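# Hang the towel from the low shelf over the rail

## Task

Pick up the towel lying on the low shelf and drape it across the rail so that a substantial portion hangs down on both sides. The rail must remain upright, and the robot must neither topple nor be left leaning, since either one fails the task. At the end, open the grippers to release the towel and move the robot away from it.

## Robot and tools

ROBOT. A LinearBot: a base that can drive in any direction, carrying a column about 1.7 m high. A carriage rides up and down that column on lift_m and holds two identical arms, left and right, each with six joints and a two-finger gripper. The arm bases sit roughly 0.57 m + lift_m above the floor, and some carriage parts reach about 0.15 m lower still. A hand can reach about 0.78 m from its shoulder but only about 0.38 m below its arm base. A hand is about 0.16 m long and 0.1 m wide (0.14 m when open). The parked arm pose is joints 1 to 6 = 0, 0.05, 0.05, 1.45, 0, 0. There are three cameras. carriage_camera is fixed on the carriage and looks forward, tilted about 20 degrees down. left_wrist_camera and right_wrist_camera are on the wrists and look out past the fingertips. Every image is 896x504 pixels.

FRAMES AND UNITS. All distances are in metres and all angles in radians. In the base frame the origin is on the floor below the centre of the base, x points forward, y points left and z points up. The result readings left_hand and right_hand give, in this frame, the point midway between each hand's finger pads. quat_wxyz gives the hand's orientation: its z axis runs along the fingers and the fingers open along its y axis. The odometry frame is where the base frame was when the scene began. base_odometry is measured in that frame. It only counts wheel turns, so wheel slip shows up as travel, and its heading is positive to the left, in -3.142 to 3.142.

move. This is one action plus an optional cameras list. Every motion in the action starts at the same time.
- base: an object holding exactly one key. It is a relative offset from where the base last reported itself, not a pose. translate_m moves forward (+) or back (-), range -2 to 2. strafe_m moves sideways, left +, range -2 to 2. rotate_rad turns in place, counter-clockwise (left) +, range -6.3 to 6.3.
- joints: an object whose keys are joint names. Each value is an absolute target for that joint, not an offset. Keys you leave out keep their old targets. lift_m is 0 to 1 m. The per-arm keys use the prefix left_ or right_, and both arms have the same ranges. joint1_rad, -2.617 to 3.054, swings the arm about the vertical: 0 faces forward and + swings left. joint2_rad, 0 to 3.141, is the shoulder: 0 is the upper arm level and pointing back, 1.57 upright, 3.14 level and pointing forward. joint3_rad, 0 to 3.141, is the elbow: 0 folded, 3.14 straight. joint4_rad, -1.57 to 1.57, is wrist pitch: 0 keeps the hand in line with the forearm and + lifts the fingertips. joint5_rad, -1.57 to 1.57, is wrist yaw, and + turns the fingertips to the right. joint6_rad, -2.094 to 2.094, rolls the hand, + clockwise as seen from the forearm. gripper_m, 0 to 0.093, is the gap between the pads in metres.
- speeds: an object of speed caps that apply to this action only. translate_m and strafe_m take 0.02 to 0.5 m/s, rotate_rad 0.05 to 1.57 rad/s, lift_m 0.08 to 0.25 m/s. The top value of each range is the default.
- min_time_s: 0.1 to 8 s. It is the shortest time each arm and gripper motion of the action may take, which makes motions slower and straighter.
- cameras: any of carriage_camera, left_wrist_camera, right_wrist_camera, or all. Leave it out to get all cameras, or send [] to get none.
A move with no action just reports the state. No action runs longer than 15 s, and a drive is cut off at 14 s. If a key is unknown the call is invalid. If a value is out of range the call is refused, and then the later move, wait and finished_scene calls in that same reply are skipped. The same skipping happens when a stop interrupts a call.

wait: seconds from 0 to 10. It sends no new command and returns the state and images. zoom_image: camera plus region [x0, y0, x1, y1] in that camera's latest image, measured from the top-left corner, no bigger than 504x504. read_manual: section "licences" returns only licence texts. finished_scene: scene, the current scene number (1 or 2). It cannot be undone, and the goal must still hold once the robot is left alone.

RESULTS. The "move" line reads "done" or gives the worst status among the motions. base_status and joint_status use these words. done: the target was reached; for the base this only means the wheels turned as far as commanded. off_target: the motion stopped away from its target and may still be pushing toward it. contact_stop or time_out: the target is dropped and the joint or base holds where it stopped. not_followed: a safety check blocked arm targets that would put the arms too close together, reported as "joint command not followed". limit_stop_at_motor_heat: the motion was halted by overheating. on_its_own lists actions the robot took without being commanded, and "held at" there means the target, not the reading. motor_effort gives each motor's load in % of its maximum, with the peak for the action in brackets. If the lift effort keeps falling while the lift lowers, the hand or its load is resting on something. The joint torques list arm joints 1 to 6 in N m, and joints 1 to 3 wrap around at ±28. Gripper readings: shut on nothing, a gripper reads 0 to 0.003. On a hard object it can read a few millimetres under the object's width. A MOTOR HOT line means a motor is at 75 °C. OVER-TEMPERATURE FAULT means the arm went limp for 30 to 60 s. Hand readings tend to sit above the true hand position, more so at long reach and under load.

CAUTIONS. Time keeps running while you think, and the robot holds its last command the whole time. An arm that is held stretched out, loaded, or pressing against something heats up, so park it when it is idle. Arms have no contact stop and keep pressing until freed. Never let the two arms collide or squeeze each other, because that can end the scene. The robot tips most easily with the carriage high, the arms extended or loaded, or when it stops suddenly. Check the images for any lean. If a drive gets stopped, back off about 0.2 m. Never reverse under a table edge. Do not drop the towel, slam anything, push hard, or knock the rail over. To release, open the gripper well beyond its current reading.

Each tool is called after "Call:" by a JSON object that holds its "api" and its "payload".

## Session

Call:
{"api": "move", "payload": {}}

Scene clock: 0.00 s.
Joint torques (N m): no reading
base_odometry: x=+0.000 y=+0.000 heading=+0.000
base_status: not commanded
joint_positions: lift_m=+0.300 left_joint1_rad=-0.008 left_joint2_rad=+0.036 left_joint3_rad=+0.050 left_joint4_rad=+1.462 left_joint5_rad=+0.046 left_joint6_rad=+0.033 left_gripper_m=+0.09396 right_joint1_rad=+0.002 right_joint2_rad=+0.046 right_joint3_rad=+0.038 right_joint4_rad=+1.455 right_joint5_rad=-0.001 right_joint6_rad=+0.034 right_gripper_m=+0.09396
joint_status: not commanded
motor_effort: lift_m=+23 drive_wheels=+1
left_hand: x=+0.2444 y=+0.2948 z=+1.3221 quat_wxyz=(+0.999, +0.024, +0.047, +0.011) (m; base frame)
right_hand: x=+0.2528 y=-0.3027 z=+1.3189 quat_wxyz=(+0.998, +0.001, +0.061, +0.018) (m; base frame)
pictures: carriage_camera, left_wrist_camera, right_wrist_camera

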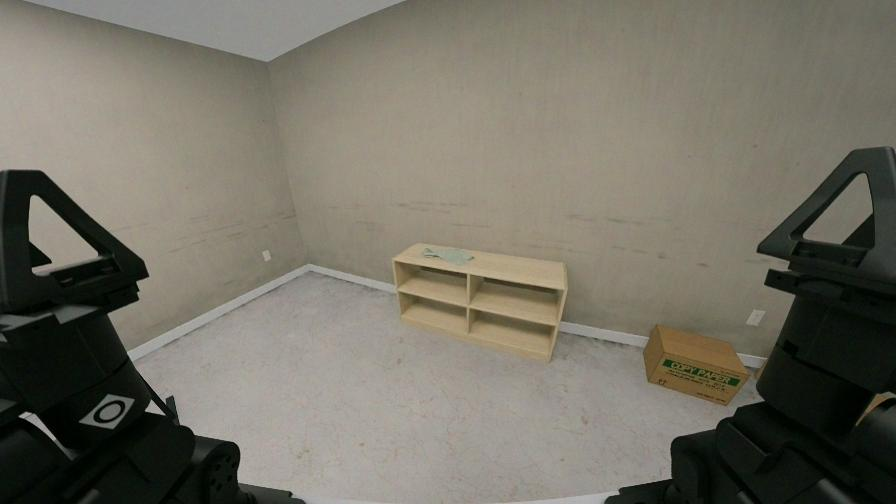

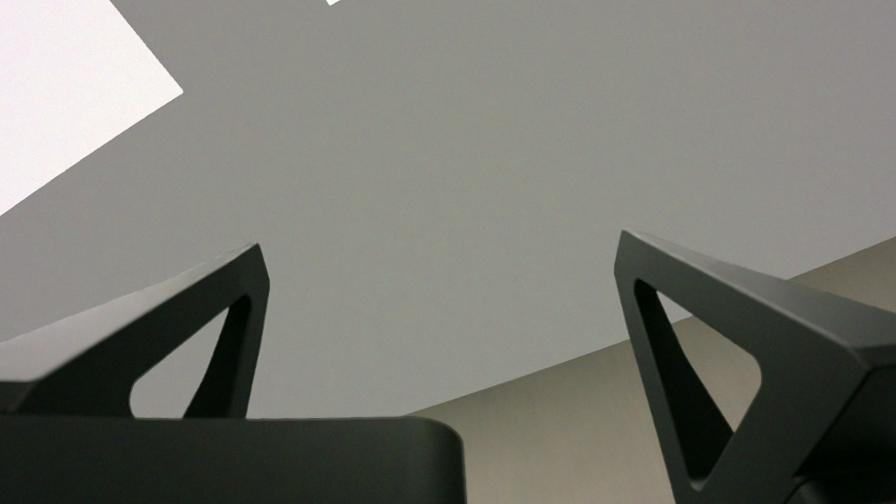

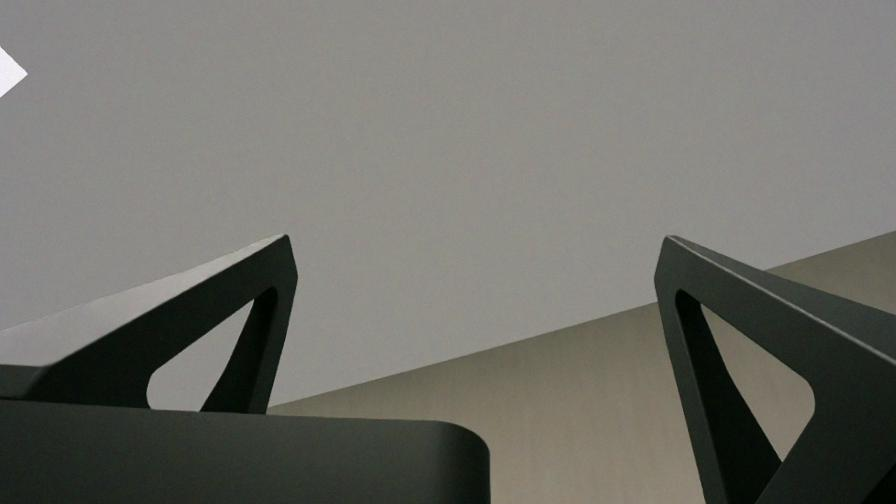

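Call:
{"api": "zoom_image", "payload": {"camera": "carriage_camera", "region": [370, 220, 590, 380]}}

Scaled by 2.291 (camera's finer frame: 1280x720).

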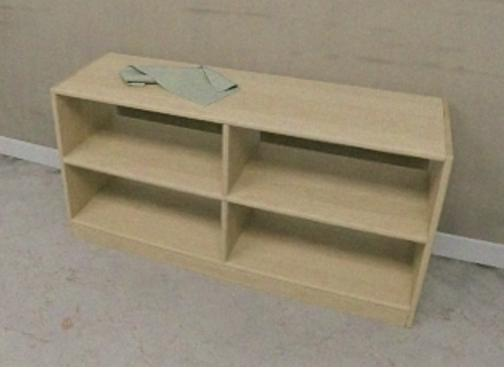

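Call:
{"api": "move", "payload": {"base": {"rotate_rad": 1.57}, "cameras": ["carriage_camera"]}}

Call:
{"api": "move", "payload": {"base": {"rotate_rad": 1.57}, "cameras": ["carriage_camera"]}}

Call:
{"api": "move", "payload": {"base": {"rotate_rad": 1.57}, "cameras": ["carriage_camera"]}}

Scene clock: 17.00 s.
Joint torques (N m): left_arm=[-0.31 3.9 5.74 -0.23 0 -0.09] | right_arm=[-0.23 3.79 5.98 -0.17 0.07 0.07]
move: done
base_odometry: x=+0.000 y=+0.000 heading=+1.569
base_status: done
joint_positions: lift_m=+0.300 left_joint1_rad=-0.008 left_joint2_rad=+0.036 left_joint3_rad=+0.050 left_joint4_rad=+1.462 left_joint5_rad=+0.046 left_joint6_rad=+0.033 left_gripper_m=+0.09397 right_joint1_rad=+0.002 right_joint2_rad=+0.046 right_joint3_rad=+0.038 right_joint4_rad=+1.455 right_joint5_rad=-0.001 right_joint6_rad=+0.034 right_gripper_m=+0.09397
joint_status: not commanded
motor_effort: lift_m=+23(23) drive_wheels=+7(14)
left_hand: x=+0.2444 y=+0.2948 z=+1.3221 quat_wxyz=(+0.999, +0.024, +0.047, +0.011)
right_hand: x=+0.2528 y=-0.3027 z=+1.3189 quat_wxyz=(+0.998, +0.001, +0.061, +0.018)

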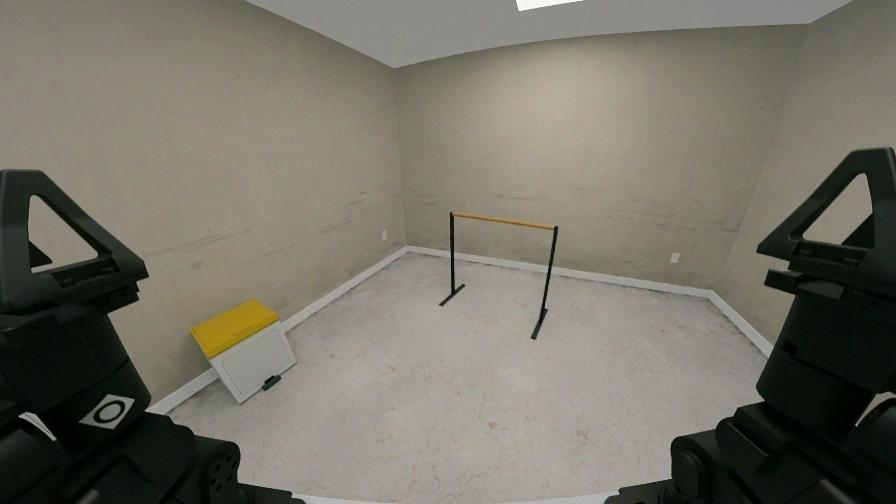

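Scene clock: 20.10 s.
Joint torques (N m): left_arm=[-0.29 3.85 5.64 -0.25 0.01 -0.1] | right_arm=[-0.24 3.84 5.97 -0.17 0.11 0.07]
move: done
base_odometry: x=+0.000 y=+0.000 heading=+3.139
base_status: done
joint_positions: lift_m=+0.300 left_joint1_rad=-0.008 left_joint2_rad=+0.036 left_joint3_rad=+0.050 left_joint4_rad=+1.462 left_joint5_rad=+0.046 left_joint6_rad=+0.033 left_gripper_m=+0.09397 right_joint1_rad=+0.002 right_joint2_rad=+0.046 right_joint3_rad=+0.038 right_joint4_rad=+1.455 right_joint5_rad=-0.001 right_joint6_rad=+0.034 right_gripper_m=+0.09397
joint_status: not commanded
motor_effort: lift_m=+23(23) drive_wheels=+7(12)
left_hand: x=+0.2444 y=+0.2948 z=+1.3221 quat_wxyz=(+0.999, +0.024, +0.047, +0.011)
right_hand: x=+0.2528 y=-0.3027 z=+1.3189 quat_wxyz=(+0.998, +0.001, +0.061, +0.018)

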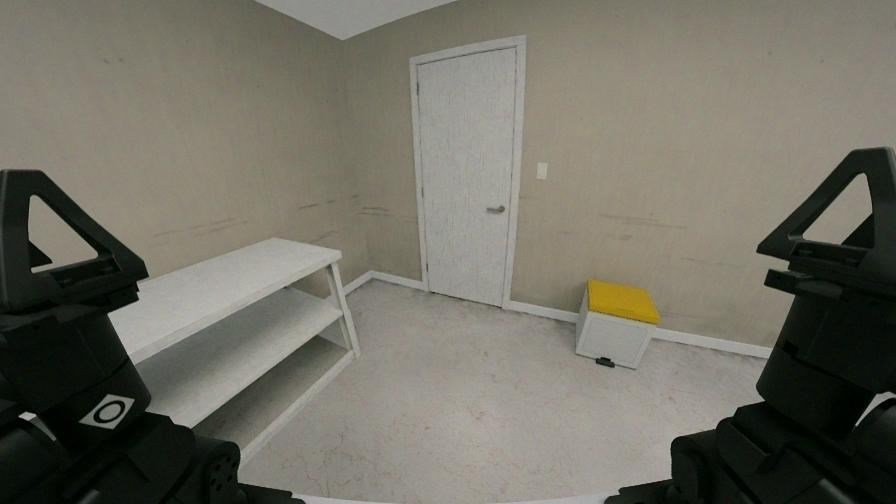

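Scene clock: 23.20 s.
Joint torques (N m): left_arm=[-0.38 3.92 5.72 -0.23 0.01 -0.08] | right_arm=[-0.23 3.81 6 -0.17 0.07 0.07]
move: done
base_odometry: x=+0.000 y=+0.000 heading=-1.575
base_status: done
joint_positions: lift_m=+0.300 left_joint1_rad=-0.008 left_joint2_rad=+0.036 left_joint3_rad=+0.050 left_joint4_rad=+1.462 left_joint5_rad=+0.046 left_joint6_rad=+0.033 left_gripper_m=+0.09398 right_joint1_rad=+0.002 right_joint2_rad=+0.046 right_joint3_rad=+0.038 right_joint4_rad=+1.455 right_joint5_rad=-0.001 right_joint6_rad=+0.034 right_gripper_m=+0.09398
joint_status: not commanded
motor_effort: lift_m=+23(23) drive_wheels=+7(12)
left_hand: x=+0.2444 y=+0.2948 z=+1.3221 quat_wxyz=(+0.999, +0.024, +0.047, +0.011)
right_hand: x=+0.2529 y=-0.3027 z=+1.3189 quat_wxyz=(+0.998, +0.001, +0.062, +0.018)

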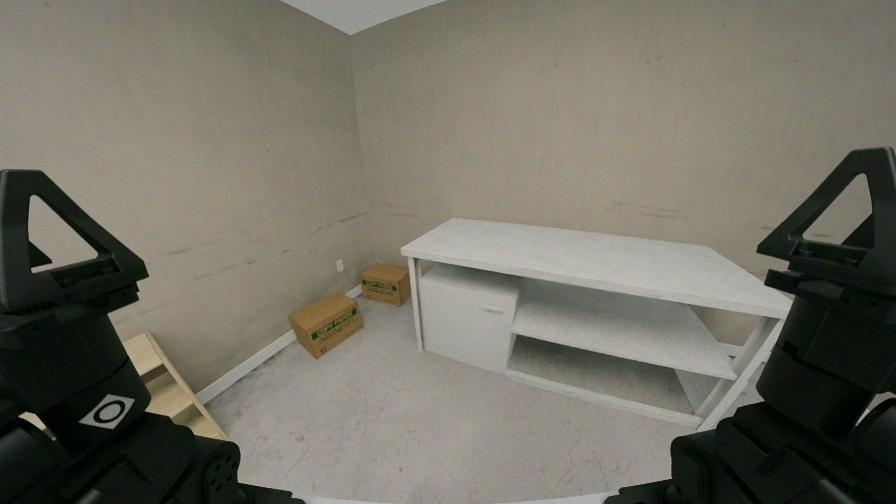

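Call:
{"api": "move", "payload": {"base": {"rotate_rad": 1.148}, "cameras": []}}

Call:
{"api": "move", "payload": {"base": {"strafe_m": 0.77}, "cameras": ["carriage_camera"]}}

Scene clock: 61.07 s.
Joint torques (N m): left_arm=[-0.31 3.86 5.7 -0.23 0 -0.1] | right_arm=[-0.23 3.81 5.93 -0.17 0.02 0.06]
move: done
base_odometry: x=+0.000 y=+0.000 heading=-0.427
base_status: done
joint_positions: lift_m=+0.300 left_joint1_rad=-0.008 left_joint2_rad=+0.036 left_joint3_rad=+0.050 left_joint4_rad=+1.462 left_joint5_rad=+0.046 left_joint6_rad=+0.033 left_gripper_m=+0.09398 right_joint1_rad=+0.002 right_joint2_rad=+0.046 right_joint3_rad=+0.038 right_joint4_rad=+1.455 right_joint5_rad=-0.001 right_joint6_rad=+0.034 right_gripper_m=+0.09398
joint_status: not commanded
motor_effort: lift_m=+23(23) drive_wheels=+7(13)
left_hand: x=+0.2444 y=+0.2948 z=+1.3221 quat_wxyz=(+0.999, +0.024, +0.047, +0.011)
right_hand: x=+0.2528 y=-0.3027 z=+1.3189 quat_wxyz=(+0.998, +0.001, +0.061, +0.018)

Scene clock: 64.87 s.
Joint torques (N m): left_arm=[-0.32 3.85 5.76 -0.24 0.01 -0.09] | right_arm=[-0.25 3.77 5.98 -0.17 0.1 0.06]
move: done
base_odometry: x=+0.318 y=+0.701 heading=-0.426
base_status: done
joint_positions: lift_m=+0.300 left_joint1_rad=-0.009 left_joint2_rad=+0.036 left_joint3_rad=+0.050 left_joint4_rad=+1.462 left_joint5_rad=+0.046 left_joint6_rad=+0.033 left_gripper_m=+0.09398 right_joint1_rad=+0.002 right_joint2_rad=+0.046 right_joint3_rad=+0.038 right_joint4_rad=+1.455 right_joint5_rad=-0.001 right_joint6_rad=+0.034 right_gripper_m=+0.09398
joint_status: not commanded
motor_effort: lift_m=+23(23) drive_wheels=-7(19)
left_hand: x=+0.2444 y=+0.2948 z=+1.3221 quat_wxyz=(+0.999, +0.024, +0.047, +0.011)
right_hand: x=+0.2529 y=-0.3026 z=+1.3189 quat_wxyz=(+0.998, +0.000, +0.062, +0.018)

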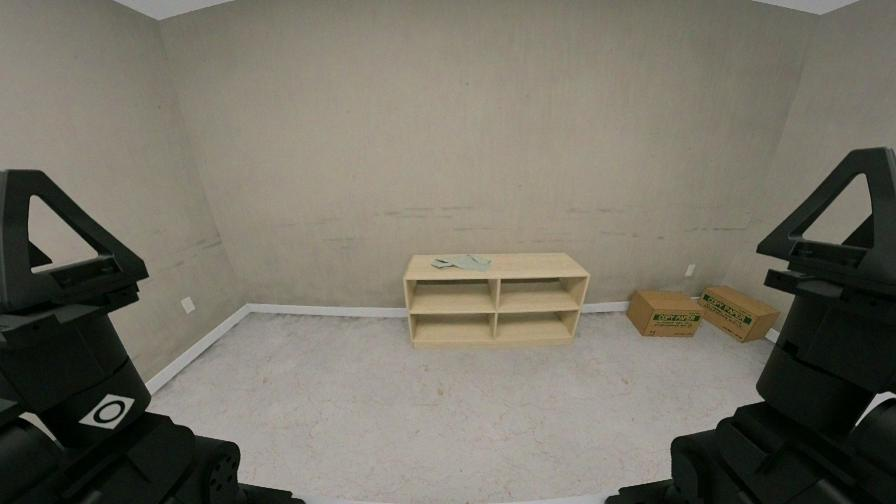

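Call:
{"api": "zoom_image", "payload": {"camera": "carriage_camera", "region": [395, 240, 525, 290]}}

Scaled by 3.877 (camera's finer frame: 1280x720).

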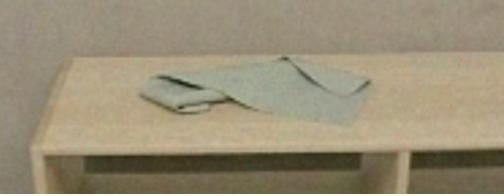

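Call:
{"api": "move", "payload": {"base": {"translate_m": 0.8}, "cameras": ["carriage_camera"]}}

Call:
{"api": "zoom_image", "payload": {"camera": "carriage_camera", "region": [350, 250, 670, 430]}}

Scene clock: 78.43 s.
Joint torques (N m): left_arm=[-0.29 3.95 5.6 -0.26 0 -0.08] | right_arm=[-0.2 3.86 6.02 -0.2 0.08 0.06]
move: done
base_odometry: x=+1.047 y=+0.371 heading=-0.426
base_status: done
joint_positions: lift_m=+0.300 left_joint1_rad=-0.009 left_joint2_rad=+0.036 left_joint3_rad=+0.050 left_joint4_rad=+1.462 left_joint5_rad=+0.046 left_joint6_rad=+0.033 left_gripper_m=+0.09398 right_joint1_rad=+0.002 right_joint2_rad=+0.046 right_joint3_rad=+0.038 right_joint4_rad=+1.455 right_joint5_rad=-0.001 right_joint6_rad=+0.034 right_gripper_m=+0.09398
joint_status: not commanded
motor_effort: lift_m=+23(23) drive_wheels=-4(13)
left_hand: x=+0.2444 y=+0.2948 z=+1.3221 quat_wxyz=(+0.999, +0.024, +0.047, +0.011)
right_hand: x=+0.2530 y=-0.3026 z=+1.3189 quat_wxyz=(+0.998, +0.000, +0.062, +0.018)

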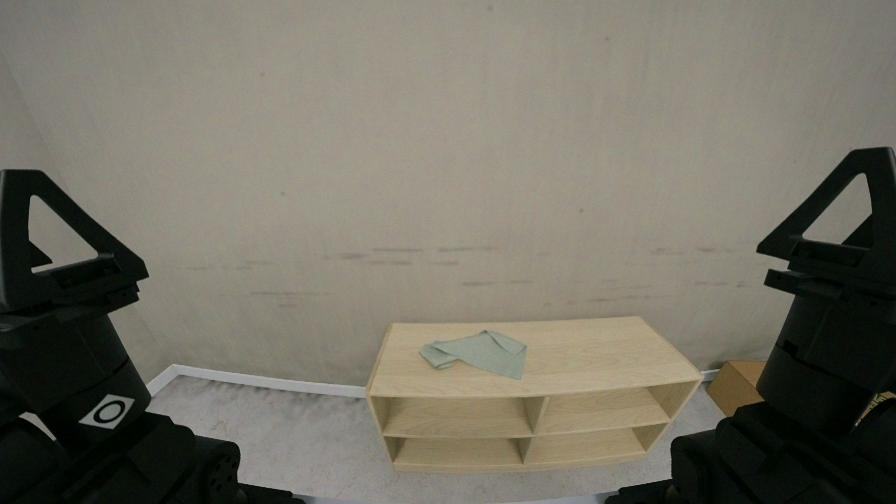

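Scaled by 1.575 (camera's finer frame: 1280x720).

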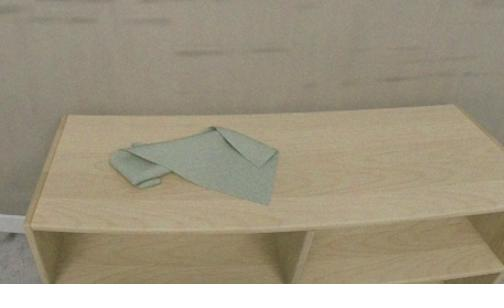

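Call:
{"api": "move", "payload": {"base": {"translate_m": 0.18}, "speeds": {"translate_m": 0.2}, "cameras": ["carriage_camera"]}}

Call:
{"api": "zoom_image", "payload": {"camera": "carriage_camera", "region": [360, 300, 600, 500]}}

Scene clock: 97.13 s.
Joint torques (N m): left_arm=[-0.27 3.86 5.64 -0.23 0 -0.08] | right_arm=[-0.2 3.84 5.98 -0.17 0.08 0.07]
move: done
base_odometry: x=+1.211 y=+0.297 heading=-0.425
base_status: done
joint_positions: lift_m=+0.300 left_joint1_rad=-0.009 left_joint2_rad=+0.036 left_joint3_rad=+0.050 left_joint4_rad=+1.462 left_joint5_rad=+0.046 left_joint6_rad=+0.033 left_gripper_m=+0.09398 right_joint1_rad=+0.002 right_joint2_rad=+0.046 right_joint3_rad=+0.038 right_joint4_rad=+1.455 right_joint5_rad=-0.001 right_joint6_rad=+0.034 right_gripper_m=+0.09398
joint_status: not commanded
motor_effort: lift_m=+23(23) drive_wheels=-4(12)
left_hand: x=+0.2444 y=+0.2948 z=+1.3221 quat_wxyz=(+0.999, +0.024, +0.047, +0.011)
right_hand: x=+0.2529 y=-0.3026 z=+1.3189 quat_wxyz=(+0.998, +0.000, +0.062, +0.018)

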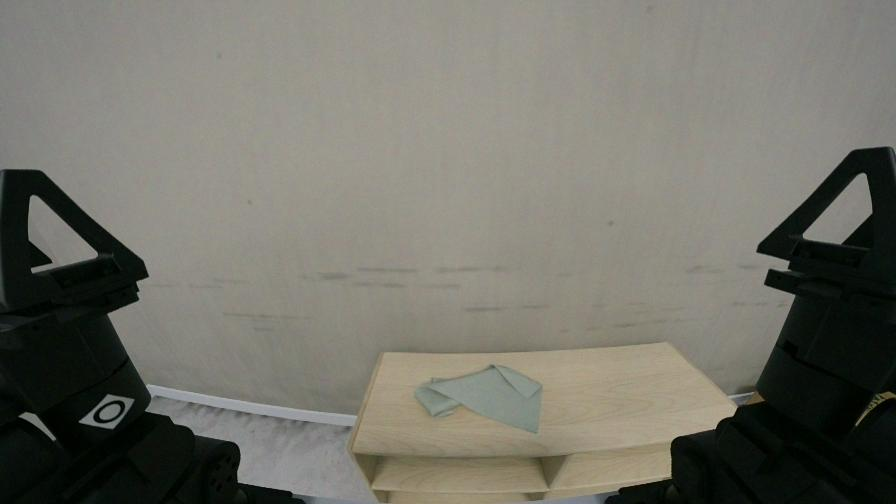

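Scaled by 2.100 (camera's finer frame: 1280x720).

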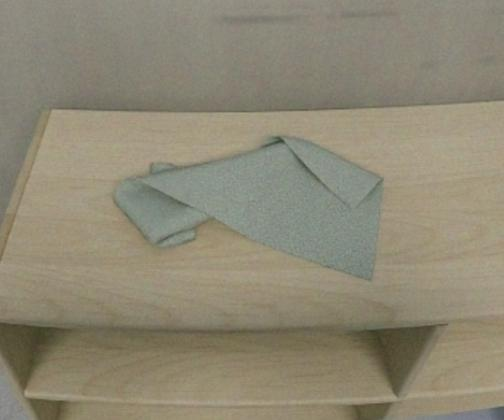

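Call:
{"api": "move", "payload": {"joints": {"right_joint1_rad": 0.2335, "right_joint2_rad": 2.338, "right_joint3_rad": 1.191, "right_joint4_rad": -0.4235, "right_joint5_rad": 0, "right_joint6_rad": 0, "right_gripper_m": 0.065}, "min_time_s": 2.5, "cameras": ["carriage_camera", "right_wrist_camera"]}}

Scene clock: 131.37 s.
Joint torques (N m): left_arm=[-0.28 3.92 5.71 -0.24 0.01 -0.1] | right_arm=[0.39 -9.95 5.48 0.2 0.09 -0.09]
move: done
base_odometry: x=+1.211 y=+0.297 heading=-0.425
base_status: not commanded
joint_positions: lift_m=+0.300 left_joint1_rad=-0.009 left_joint2_rad=+0.036 left_joint3_rad=+0.050 left_joint4_rad=+1.462 left_joint5_rad=+0.046 left_joint6_rad=+0.033 left_gripper_m=+0.09398 right_joint1_rad=+0.227 right_joint2_rad=+2.316 right_joint3_rad=+1.176 right_joint4_rad=-0.406 right_joint5_rad=-0.001 right_joint6_rad=+0.014 right_gripper_m=+0.06513
joint_status: all done
motor_effort: lift_m=+23(23) drive_wheels=-3(4)
left_hand: x=+0.2444 y=+0.2948 z=+1.3221 quat_wxyz=(+0.999, +0.024, +0.047, +0.011)
right_hand: x=+0.5734 y=-0.2212 z=+0.7552 quat_wxyz=(+0.012, -0.106, +0.994, +0.002)
right_wrist_camera: T_world_to_cam=[[0.191261, -0.97964, -0.061026, -0.270865], [-0.810218, -0.192667, 0.553558, 0.0159796], [-0.554046, -0.0564297, -0.830572, 1.05918], [0, 0, 0, 1]] pos_world=[0.651586, -0.202502, 0.854348]

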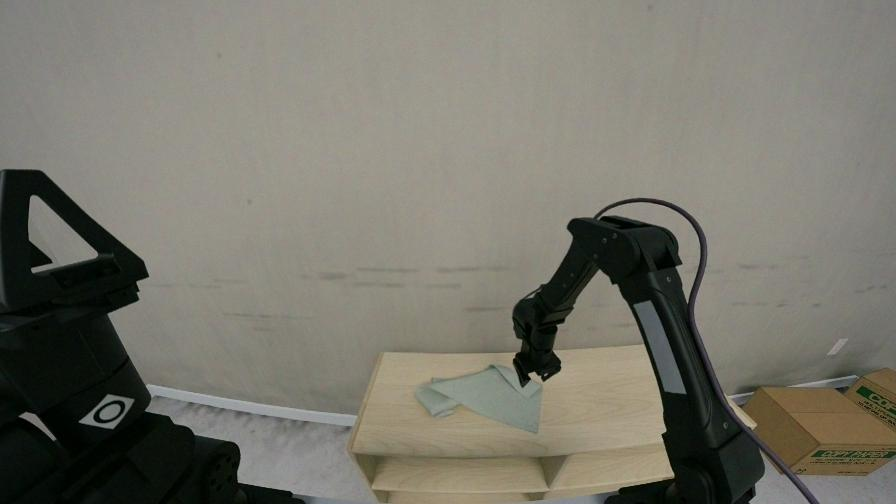

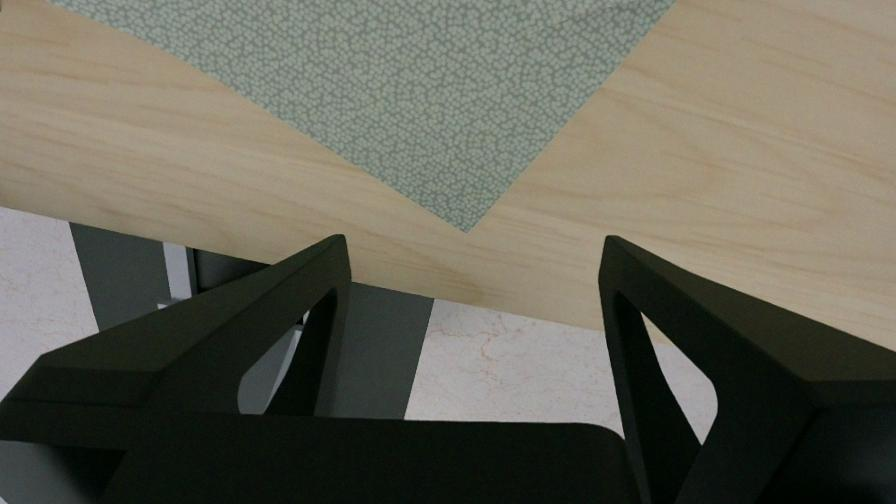

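Call:
{"api": "move", "payload": {"joints": {"lift_m": 0.19}, "speeds": {"lift_m": 0.12}, "cameras": ["right_wrist_camera", "carriage_camera"]}}

Call:
{"api": "zoom_image", "payload": {"camera": "carriage_camera", "region": [380, 300, 620, 500]}}

Scene clock: 146.73 s.
Joint torques (N m): left_arm=[-0.29 3.88 5.75 -0.25 0 -0.07] | right_arm=[0.44 -10.4 4.98 0.2 0.08 -0.08]
move: done
base_odometry: x=+1.211 y=+0.297 heading=-0.425
base_status: not commanded
joint_positions: lift_m=+0.190 left_joint1_rad=-0.009 left_joint2_rad=+0.036 left_joint3_rad=+0.050 left_joint4_rad=+1.462 left_joint5_rad=+0.046 left_joint6_rad=+0.033 left_gripper_m=+0.09398 right_joint1_rad=+0.227 right_joint2_rad=+2.323 right_joint3_rad=+1.181 right_joint4_rad=-0.411 right_joint5_rad=-0.001 right_joint6_rad=+0.014 right_gripper_m=+0.06513
joint_status: all done
motor_effort: lift_m=+20(20) drive_wheels=-3(4)
left_hand: x=+0.2444 y=+0.2948 z=+1.2124 quat_wxyz=(+0.999, +0.024, +0.047, +0.011)
right_hand: x=+0.5728 y=-0.2213 z=+0.6441 quat_wxyz=(+0.009, -0.106, +0.994, +0.002)
pictures: carriage_camera, right_wrist_camera
carriage_camera: T_world_to_cam=[[-0.00554303, -0.999684, -0.0245377, 0.033114], [-0.377596, 0.0248139, -0.925638, 1.16718], [0.925954, 0.00413448, -0.377614, 0.310799], [0, 0, 0, 1]] pos_world=[0.15312, 0.00285626, 1.19856]
right_wrist_camera: T_world_to_cam=[[0.190797, -0.979743, -0.060832, -0.277541], [-0.806536, -0.191788, 0.559211, 0.071359], [-0.55955, -0.0576326, -0.82679, 0.966986], [0, 0, 0, 1]] pos_world=[0.651585, -0.202503, 0.742707]

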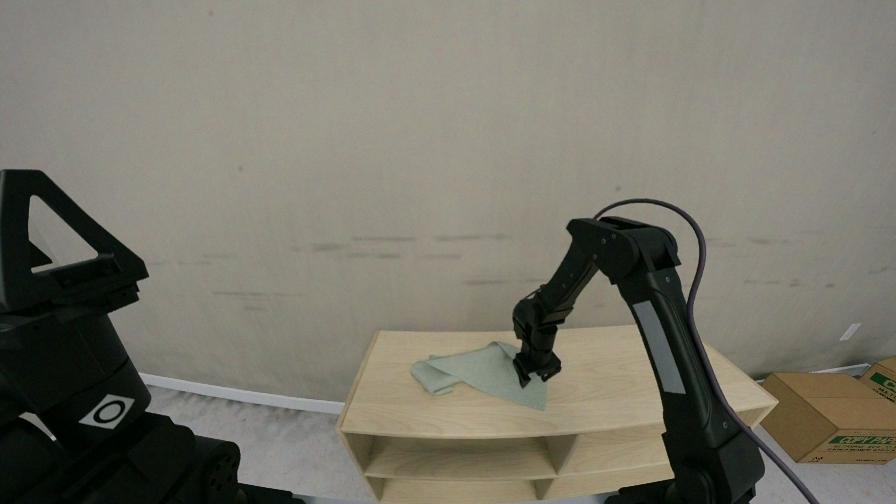

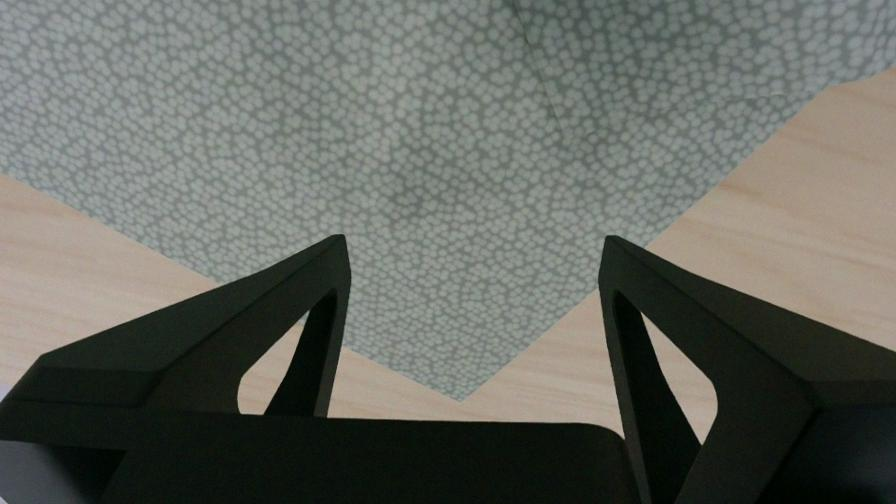

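Scaled by 2.100 (camera's finer frame: 1280x720).

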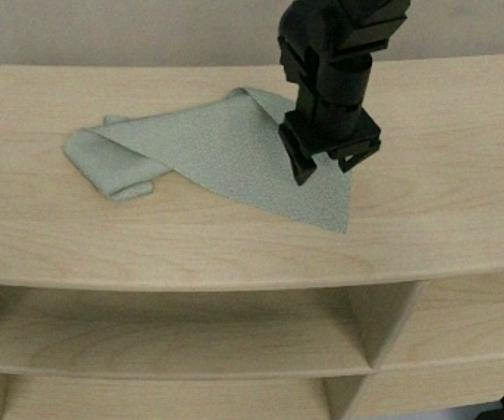

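Call:
{"api": "move", "payload": {"joints": {"lift_m": 0.18}, "speeds": {"lift_m": 0.08}, "cameras": ["right_wrist_camera"]}}

Call:
{"api": "move", "payload": {"joints": {"lift_m": 0.173}, "speeds": {"lift_m": 0.08}, "cameras": ["right_wrist_camera"]}}

Scene clock: 154.70 s.
Joint torques (N m): left_arm=[-0.25 3.9 5.68 -0.23 0.02 -0.1] | right_arm=[0.55 -10.96 4.92 0.22 0.09 -0.09]
move: done
base_odometry: x=+1.211 y=+0.297 heading=-0.425
base_status: not commanded
joint_positions: lift_m=+0.180 left_joint1_rad=-0.009 left_joint2_rad=+0.036 left_joint3_rad=+0.050 left_joint4_rad=+1.462 left_joint5_rad=+0.046 left_joint6_rad=+0.033 left_gripper_m=+0.09398 right_joint1_rad=+0.227 right_joint2_rad=+2.325 right_joint3_rad=+1.183 right_joint4_rad=-0.413 right_joint5_rad=-0.001 right_joint6_rad=+0.014 right_gripper_m=+0.06513
joint_status: all done
motor_effort: lift_m=+20(21) drive_wheels=-3(4)
left_hand: x=+0.2444 y=+0.2948 z=+1.2024 quat_wxyz=(+0.999, +0.024, +0.047, +0.011)
right_hand: x=+0.5724 y=-0.2214 z=+0.6336 quat_wxyz=(+0.007, -0.106, +0.994, +0.002)
right_wrist_camera: T_world_to_cam=[[0.190667, -0.979772, -0.060773, -0.278242], [-0.805014, -0.191487, 0.561503, 0.0746993], [-0.561782, -0.0581373, -0.82524, 0.958198], [0, 0, 0, 1]] pos_world=[0.651484, -0.202603, 0.73189]

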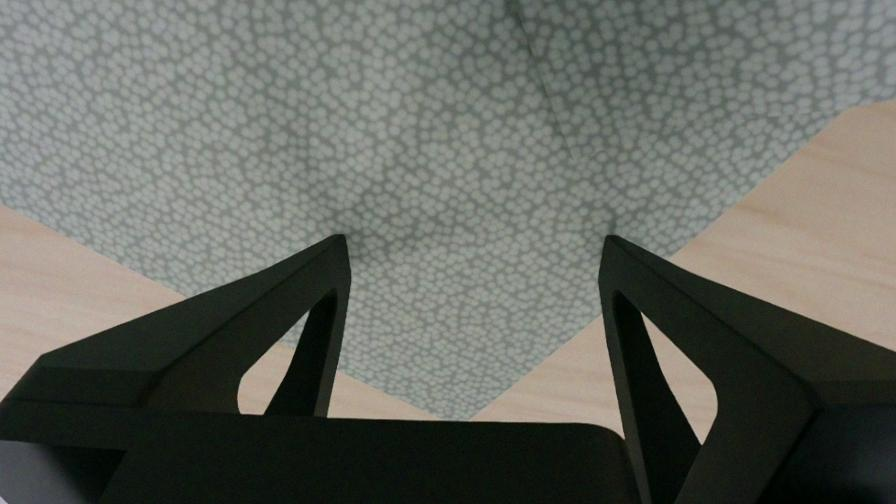

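Scene clock: 155.17 s.
Joint torques (N m): left_arm=[-0.27 3.96 5.72 -0.24 0.01 -0.08] | right_arm=[0.38 -10.29 4.22 0.37 0.09 -0.08]
move: done
base_odometry: x=+1.211 y=+0.297 heading=-0.425
base_status: not commanded
joint_positions: lift_m=+0.174 left_joint1_rad=-0.009 left_joint2_rad=+0.036 left_joint3_rad=+0.050 left_joint4_rad=+1.462 left_joint5_rad=+0.046 left_joint6_rad=+0.033 left_gripper_m=+0.09398 right_joint1_rad=+0.227 right_joint2_rad=+2.320 right_joint3_rad=+1.192 right_joint4_rad=-0.428 right_joint5_rad=-0.001 right_joint6_rad=+0.014 right_gripper_m=+0.06513
joint_status: all done
motor_effort: lift_m=+18(19) drive_wheels=+4(4)
left_hand: x=+0.2444 y=+0.2948 z=+1.1957 quat_wxyz=(+0.999, +0.024, +0.047, +0.011)
right_hand: x=+0.5739 y=-0.2211 z=+0.6300 quat_wxyz=(+0.007, -0.106, +0.994, +0.001)
right_wrist_camera: T_world_to_cam=[[0.190551, -0.979798, -0.0607057, -0.27834], [-0.804422, -0.19129, 0.562417, 0.077053], [-0.562668, -0.0583362, -0.824622, 0.956093], [0, 0, 0, 1]] pos_world=[0.652984, -0.202203, 0.728183]

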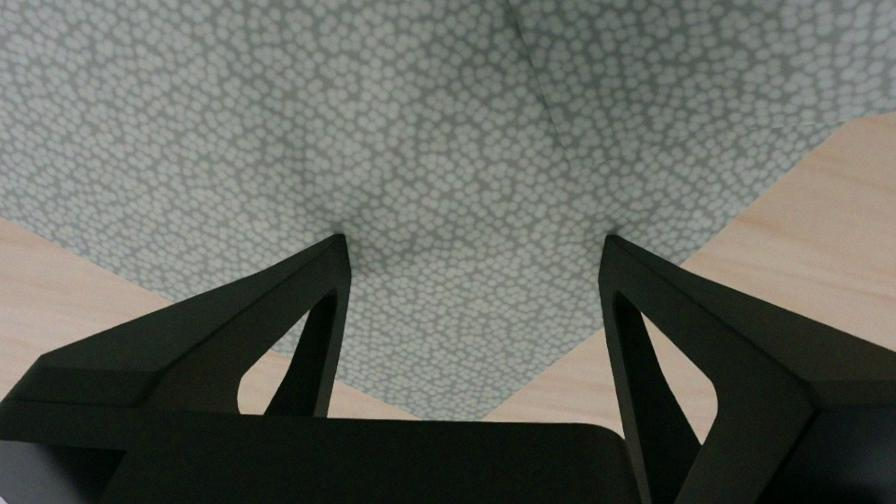

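Call:
{"api": "move", "payload": {"joints": {"lift_m": 0.169}, "speeds": {"lift_m": 0.08}, "cameras": []}}

Call:
{"api": "move", "payload": {"joints": {"right_gripper_m": 0.0}, "min_time_s": 2, "cameras": ["right_wrist_camera"]}}

Scene clock: 160.10 s.
Joint torques (N m): left_arm=[-0.28 3.81 5.64 -0.24 -0.01 -0.08] | right_arm=[0.44 -9.47 3.92 0.51 0.1 -0.08]
move: done
base_odometry: x=+1.211 y=+0.297 heading=-0.425
base_status: not commanded
joint_positions: lift_m=+0.170 left_joint1_rad=-0.009 left_joint2_rad=+0.036 left_joint3_rad=+0.050 left_joint4_rad=+1.462 left_joint5_rad=+0.046 left_joint6_rad=+0.033 left_gripper_m=+0.09398 right_joint1_rad=+0.227 right_joint2_rad=+2.311 right_joint3_rad=+1.195 right_joint4_rad=-0.444 right_joint5_rad=-0.001 right_joint6_rad=+0.014 right_gripper_m=+0.06513
joint_status: all done
motor_effort: lift_m=+18(19) drive_wheels=+4(4)
left_hand: x=+0.2444 y=+0.2948 z=+1.1917 quat_wxyz=(+0.999, +0.024, +0.047, +0.011)
right_hand: x=+0.5741 y=-0.2210 z=+0.6297 quat_wxyz=(+0.006, -0.106, +0.994, +0.001)

Scene clock: 162.37 s.
Joint torques (N m): left_arm=[-0.23 3.88 5.71 -0.22 -0.02 -0.09] | right_arm=[0.32 -9.52 3.82 0.52 0.08 -0.08]
move: done
base_odometry: x=+1.211 y=+0.297 heading=-0.425
base_status: not commanded
joint_positions: lift_m=+0.170 left_joint1_rad=-0.009 left_joint2_rad=+0.036 left_joint3_rad=+0.050 left_joint4_rad=+1.462 left_joint5_rad=+0.046 left_joint6_rad=+0.033 left_gripper_m=+0.09398 right_joint1_rad=+0.227 right_joint2_rad=+2.311 right_joint3_rad=+1.197 right_joint4_rad=-0.442 right_joint5_rad=-0.001 right_joint6_rad=+0.013 right_gripper_m=+0.00364
joint_status: all done
motor_effort: lift_m=+18(18) drive_wheels=+4(4)
left_hand: x=+0.2444 y=+0.2948 z=+1.1917 quat_wxyz=(+0.999, +0.024, +0.047, +0.011)
right_hand: x=+0.5751 y=-0.2208 z=+0.6299 quat_wxyz=(+0.007, -0.107, +0.994, +0.001)
right_wrist_camera: T_world_to_cam=[[0.191362, -0.979663, -0.0603436, -0.279012], [-0.804752, -0.191799, 0.561772, 0.0785183], [-0.561921, -0.0589402, -0.825088, 0.956544], [0, 0, 0, 1]] pos_world=[0.654082, -0.201899, 0.728287]

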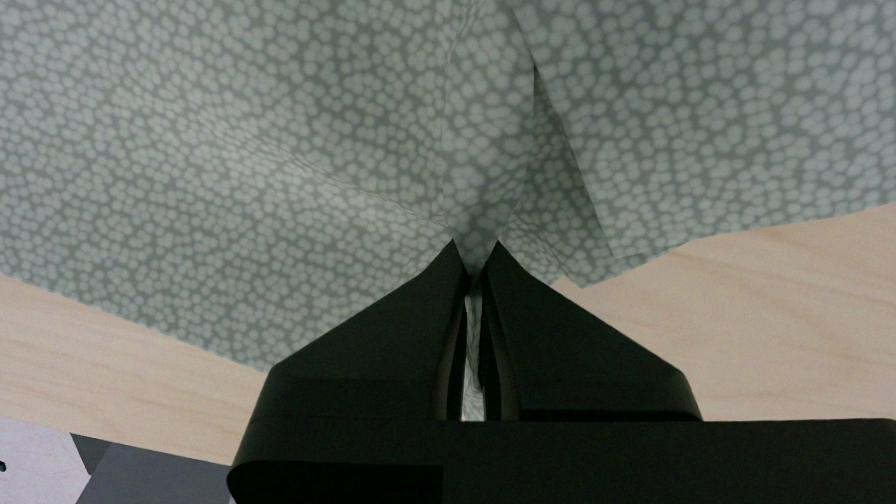

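Call:
{"api": "move", "payload": {"joints": {"lift_m": 0.3}, "speeds": {"lift_m": 0.1}, "cameras": ["carriage_camera", "right_wrist_camera"]}}

Call:
{"api": "move", "payload": {"joints": {"lift_m": 0.6}, "speeds": {"lift_m": 0.15}, "cameras": ["carriage_camera", "right_wrist_camera"]}}

Scene clock: 167.27 s.
Joint torques (N m): left_arm=[-0.27 3.85 5.65 -0.21 -0.01 -0.1] | right_arm=[0.28 -10.11 3.71 0.44 0.09 -0.08]
move: done
base_odometry: x=+1.211 y=+0.297 heading=-0.425
base_status: not commanded
joint_positions: lift_m=+0.300 left_joint1_rad=-0.009 left_joint2_rad=+0.036 left_joint3_rad=+0.050 left_joint4_rad=+1.462 left_joint5_rad=+0.046 left_joint6_rad=+0.033 left_gripper_m=+0.09398 right_joint1_rad=+0.227 right_joint2_rad=+2.318 right_joint3_rad=+1.197 right_joint4_rad=-0.432 right_joint5_rad=-0.001 right_joint6_rad=+0.013 right_gripper_m=+0.00358
joint_status: all done
motor_effort: lift_m=+25(29) drive_wheels=+4(4)
left_hand: x=+0.2444 y=+0.2948 z=+1.3218 quat_wxyz=(+0.999, +0.024, +0.047, +0.011)
right_hand: x=+0.5759 y=-0.2207 z=+0.7578 quat_wxyz=(+0.009, -0.107, +0.994, +0.002)
carriage_camera: T_world_to_cam=[[-0.00554303, -0.999684, -0.0245377, 0.0357985], [-0.377596, 0.0248139, -0.925638, 1.26845], [0.925954, 0.00413448, -0.377614, 0.35211], [0, 0, 0, 1]] pos_world=[0.15312, 0.00285626, 1.30796]
right_wrist_camera: T_world_to_cam=[[0.19163, -0.979602, -0.060473, -0.27133], [-0.806605, -0.192293, 0.558939, 0.0105057], [-0.559166, -0.0583317, -0.827001, 1.0625], [0, 0, 0, 1]] pos_world=[0.654583, -0.201798, 0.856408]

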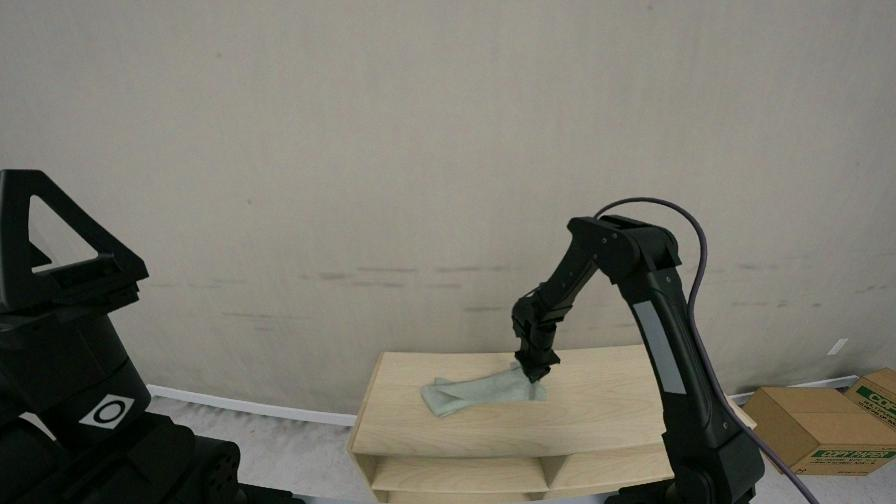

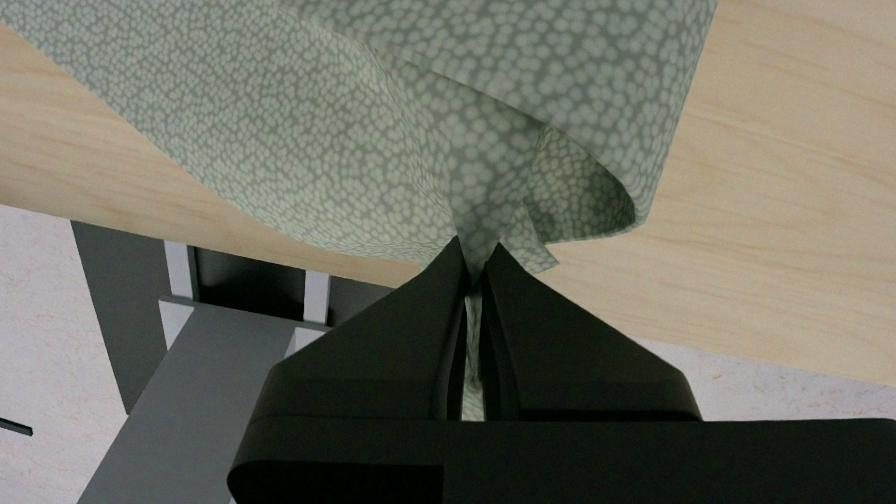

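Scene clock: 169.70 s.
Joint torques (N m): left_arm=[-0.24 3.89 5.68 -0.21 0 -0.07] | right_arm=[0.44 -10.93 3.84 0.37 0.1 -0.08]
move: done
base_odometry: x=+1.211 y=+0.297 heading=-0.425
base_status: not commanded
joint_positions: lift_m=+0.600 left_joint1_rad=-0.009 left_joint2_rad=+0.036 left_joint3_rad=+0.050 left_joint4_rad=+1.462 left_joint5_rad=+0.046 left_joint6_rad=+0.033 left_gripper_m=+0.09398 right_joint1_rad=+0.227 right_joint2_rad=+2.325 right_joint3_rad=+1.195 right_joint4_rad=-0.429 right_joint5_rad=-0.001 right_joint6_rad=+0.013 right_gripper_m=+0.00358
joint_status: all done
motor_effort: lift_m=+25(30) drive_wheels=+4(4)
left_hand: x=+0.2444 y=+0.2948 z=+1.6218 quat_wxyz=(+0.999, +0.024, +0.047, +0.011)
right_hand: x=+0.5741 y=-0.2211 z=+1.0549 quat_wxyz=(+0.006, -0.107, +0.994, +0.001)
carriage_camera: T_world_to_cam=[[-0.00554303, -0.999684, -0.0245377, 0.0431598], [-0.377596, 0.0248139, -0.925638, 1.54614], [0.925954, 0.00413448, -0.377614, 0.465394], [0, 0, 0, 1]] pos_world=[0.15312, 0.00285626, 1.60796]
right_wrist_camera: T_world_to_cam=[[0.191176, -0.979708, -0.0602035, -0.253496], [-0.803063, -0.191384, 0.564324, -0.16462], [-0.564395, -0.059538, -0.823355, 1.30604], [0, 0, 0, 1]] pos_world=[0.653382, -0.202099, 1.15297]

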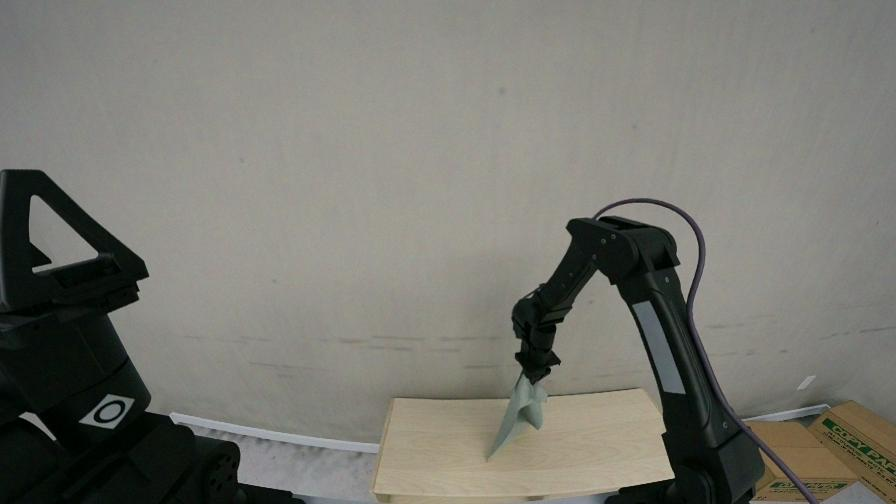

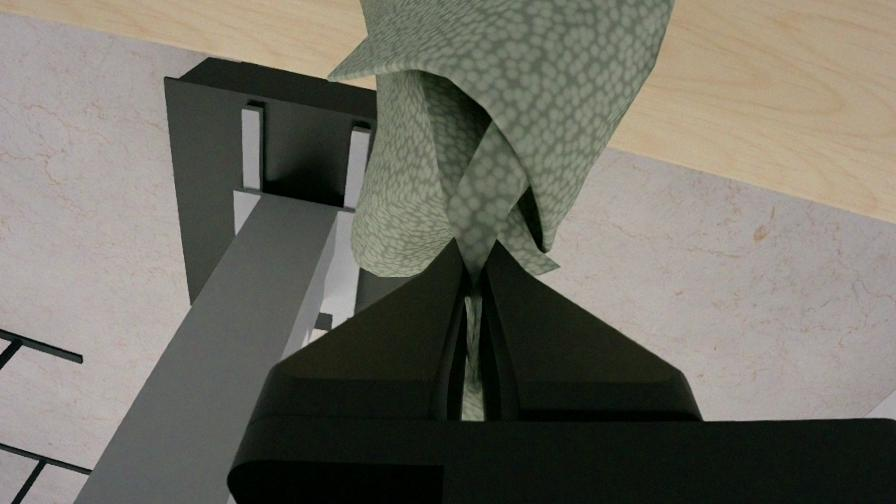

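Call:
{"api": "zoom_image", "payload": {"camera": "carriage_camera", "region": [450, 300, 630, 480]}}

Scaled by 2.800 (camera's finer frame: 1280x720).

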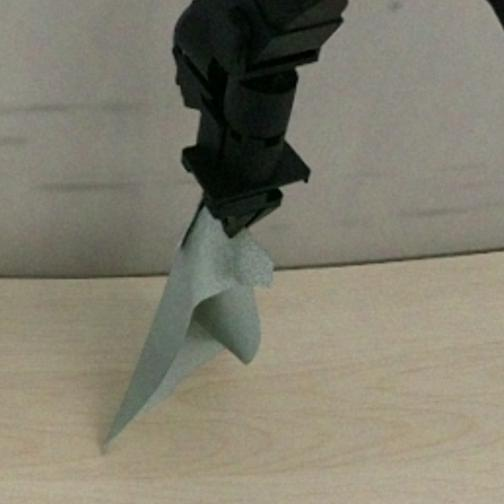

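Call:
{"api": "move", "payload": {"base": {"translate_m": -0.5}, "speeds": {"translate_m": 0.35}, "cameras": ["carriage_camera"]}}

Call:
{"api": "move", "payload": {"base": {"rotate_rad": 1.377}, "speeds": {"rotate_rad": 0.8}, "cameras": ["carriage_camera"]}}

Call:
{"api": "zoom_image", "payload": {"camera": "carriage_camera", "region": [250, 150, 700, 450]}}

Scene clock: 197.50 s.
Joint torques (N m): left_arm=[-0.27 4 5.64 -0.23 -0.01 -0.09] | right_arm=[0.2 -10.93 3.96 0.3 0.08 -0.09]
move: done
base_odometry: x=+0.755 y=+0.504 heading=-0.425
base_status: done
joint_positions: lift_m=+0.600 left_joint1_rad=-0.009 left_joint2_rad=+0.036 left_joint3_rad=+0.050 left_joint4_rad=+1.461 left_joint5_rad=+0.046 left_joint6_rad=+0.033 left_gripper_m=+0.09398 right_joint1_rad=+0.229 right_joint2_rad=+2.325 right_joint3_rad=+1.195 right_joint4_rad=-0.427 right_joint5_rad=-0.001 right_joint6_rad=+0.013 right_gripper_m=+0.00358
joint_status: not commanded
motor_effort: lift_m=+25(25) drive_wheels=-1(13)
left_hand: x=+0.2446 y=+0.2947 z=+1.6218 quat_wxyz=(+0.999, +0.024, +0.047, +0.011)
right_hand: x=+0.5744 y=-0.2204 z=+1.0549 quat_wxyz=(+0.007, -0.108, +0.994, +0.001)
carriage_camera: T_world_to_cam=[[-0.00554303, -0.999684, -0.0245377, 0.0431598], [-0.377596, 0.0248139, -0.925638, 1.54614], [0.925954, 0.00413448, -0.377614, 0.465394], [0, 0, 0, 1]] pos_world=[0.15312, 0.00285626, 1.60796]

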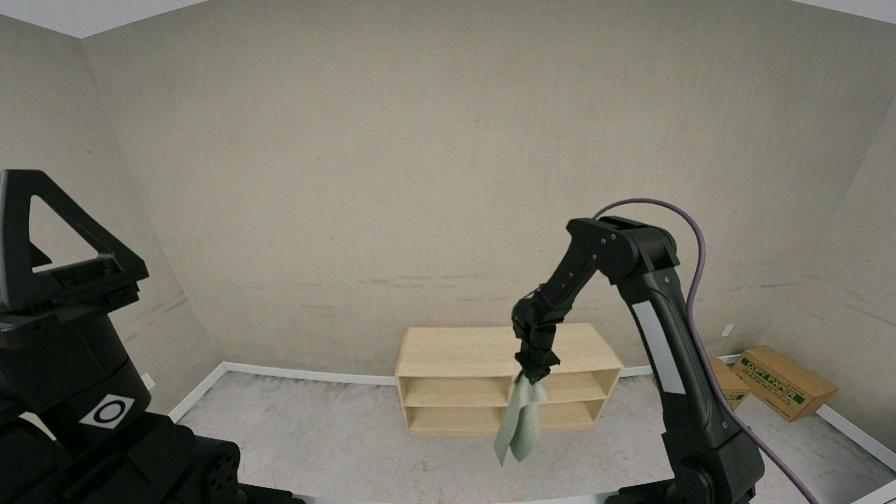

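Scene clock: 200.53 s.
Joint torques (N m): left_arm=[-0.32 3.9 5.64 -0.23 0.02 -0.09] | right_arm=[0.1 -10.86 3.85 0.35 0.09 -0.07]
move: done
base_odometry: x=+0.756 y=+0.504 heading=+0.952
base_status: done
joint_positions: lift_m=+0.600 left_joint1_rad=-0.009 left_joint2_rad=+0.036 left_joint3_rad=+0.050 left_joint4_rad=+1.461 left_joint5_rad=+0.046 left_joint6_rad=+0.033 left_gripper_m=+0.09398 right_joint1_rad=+0.231 right_joint2_rad=+2.325 right_joint3_rad=+1.195 right_joint4_rad=-0.427 right_joint5_rad=+0.000 right_joint6_rad=+0.013 right_gripper_m=+0.00358
joint_status: not commanded
motor_effort: lift_m=+25(25) drive_wheels=+7(14)
left_hand: x=+0.2446 y=+0.2947 z=+1.6218 quat_wxyz=(+0.999, +0.024, +0.047, +0.011)
right_hand: x=+0.5744 y=-0.2197 z=+1.0549 quat_wxyz=(+0.007, -0.109, +0.994, +0.001)
carriage_camera: T_world_to_cam=[[-0.00554303, -0.999684, -0.0245377, 0.0431598], [-0.377596, 0.0248139, -0.925638, 1.54614], [0.925954, 0.00413448, -0.377614, 0.465394], [0, 0, 0, 1]] pos_world=[0.15312, 0.00285626, 1.60796]

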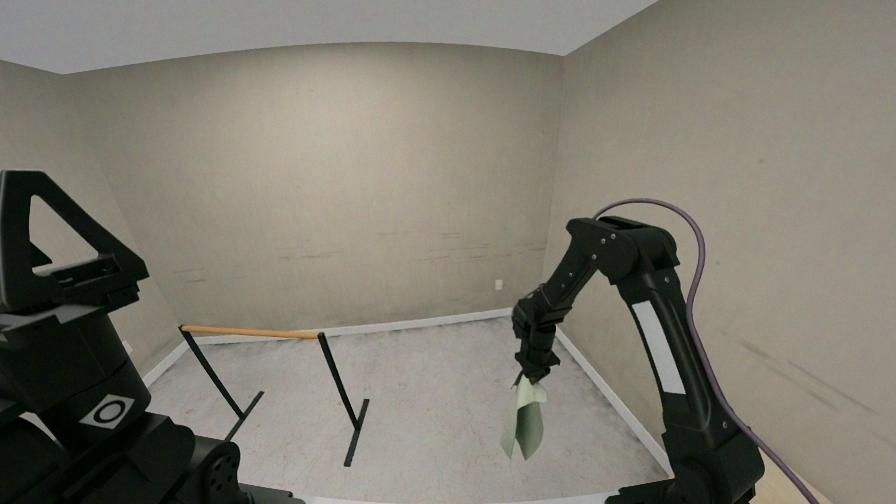

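Scaled by 1.120 (camera's finer frame: 1280x720).

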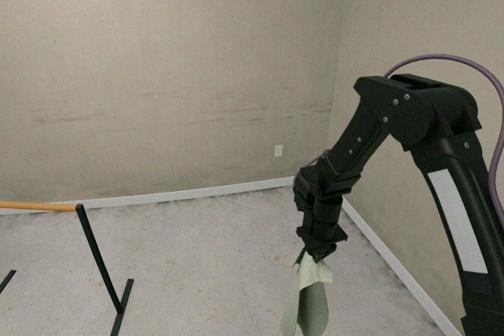

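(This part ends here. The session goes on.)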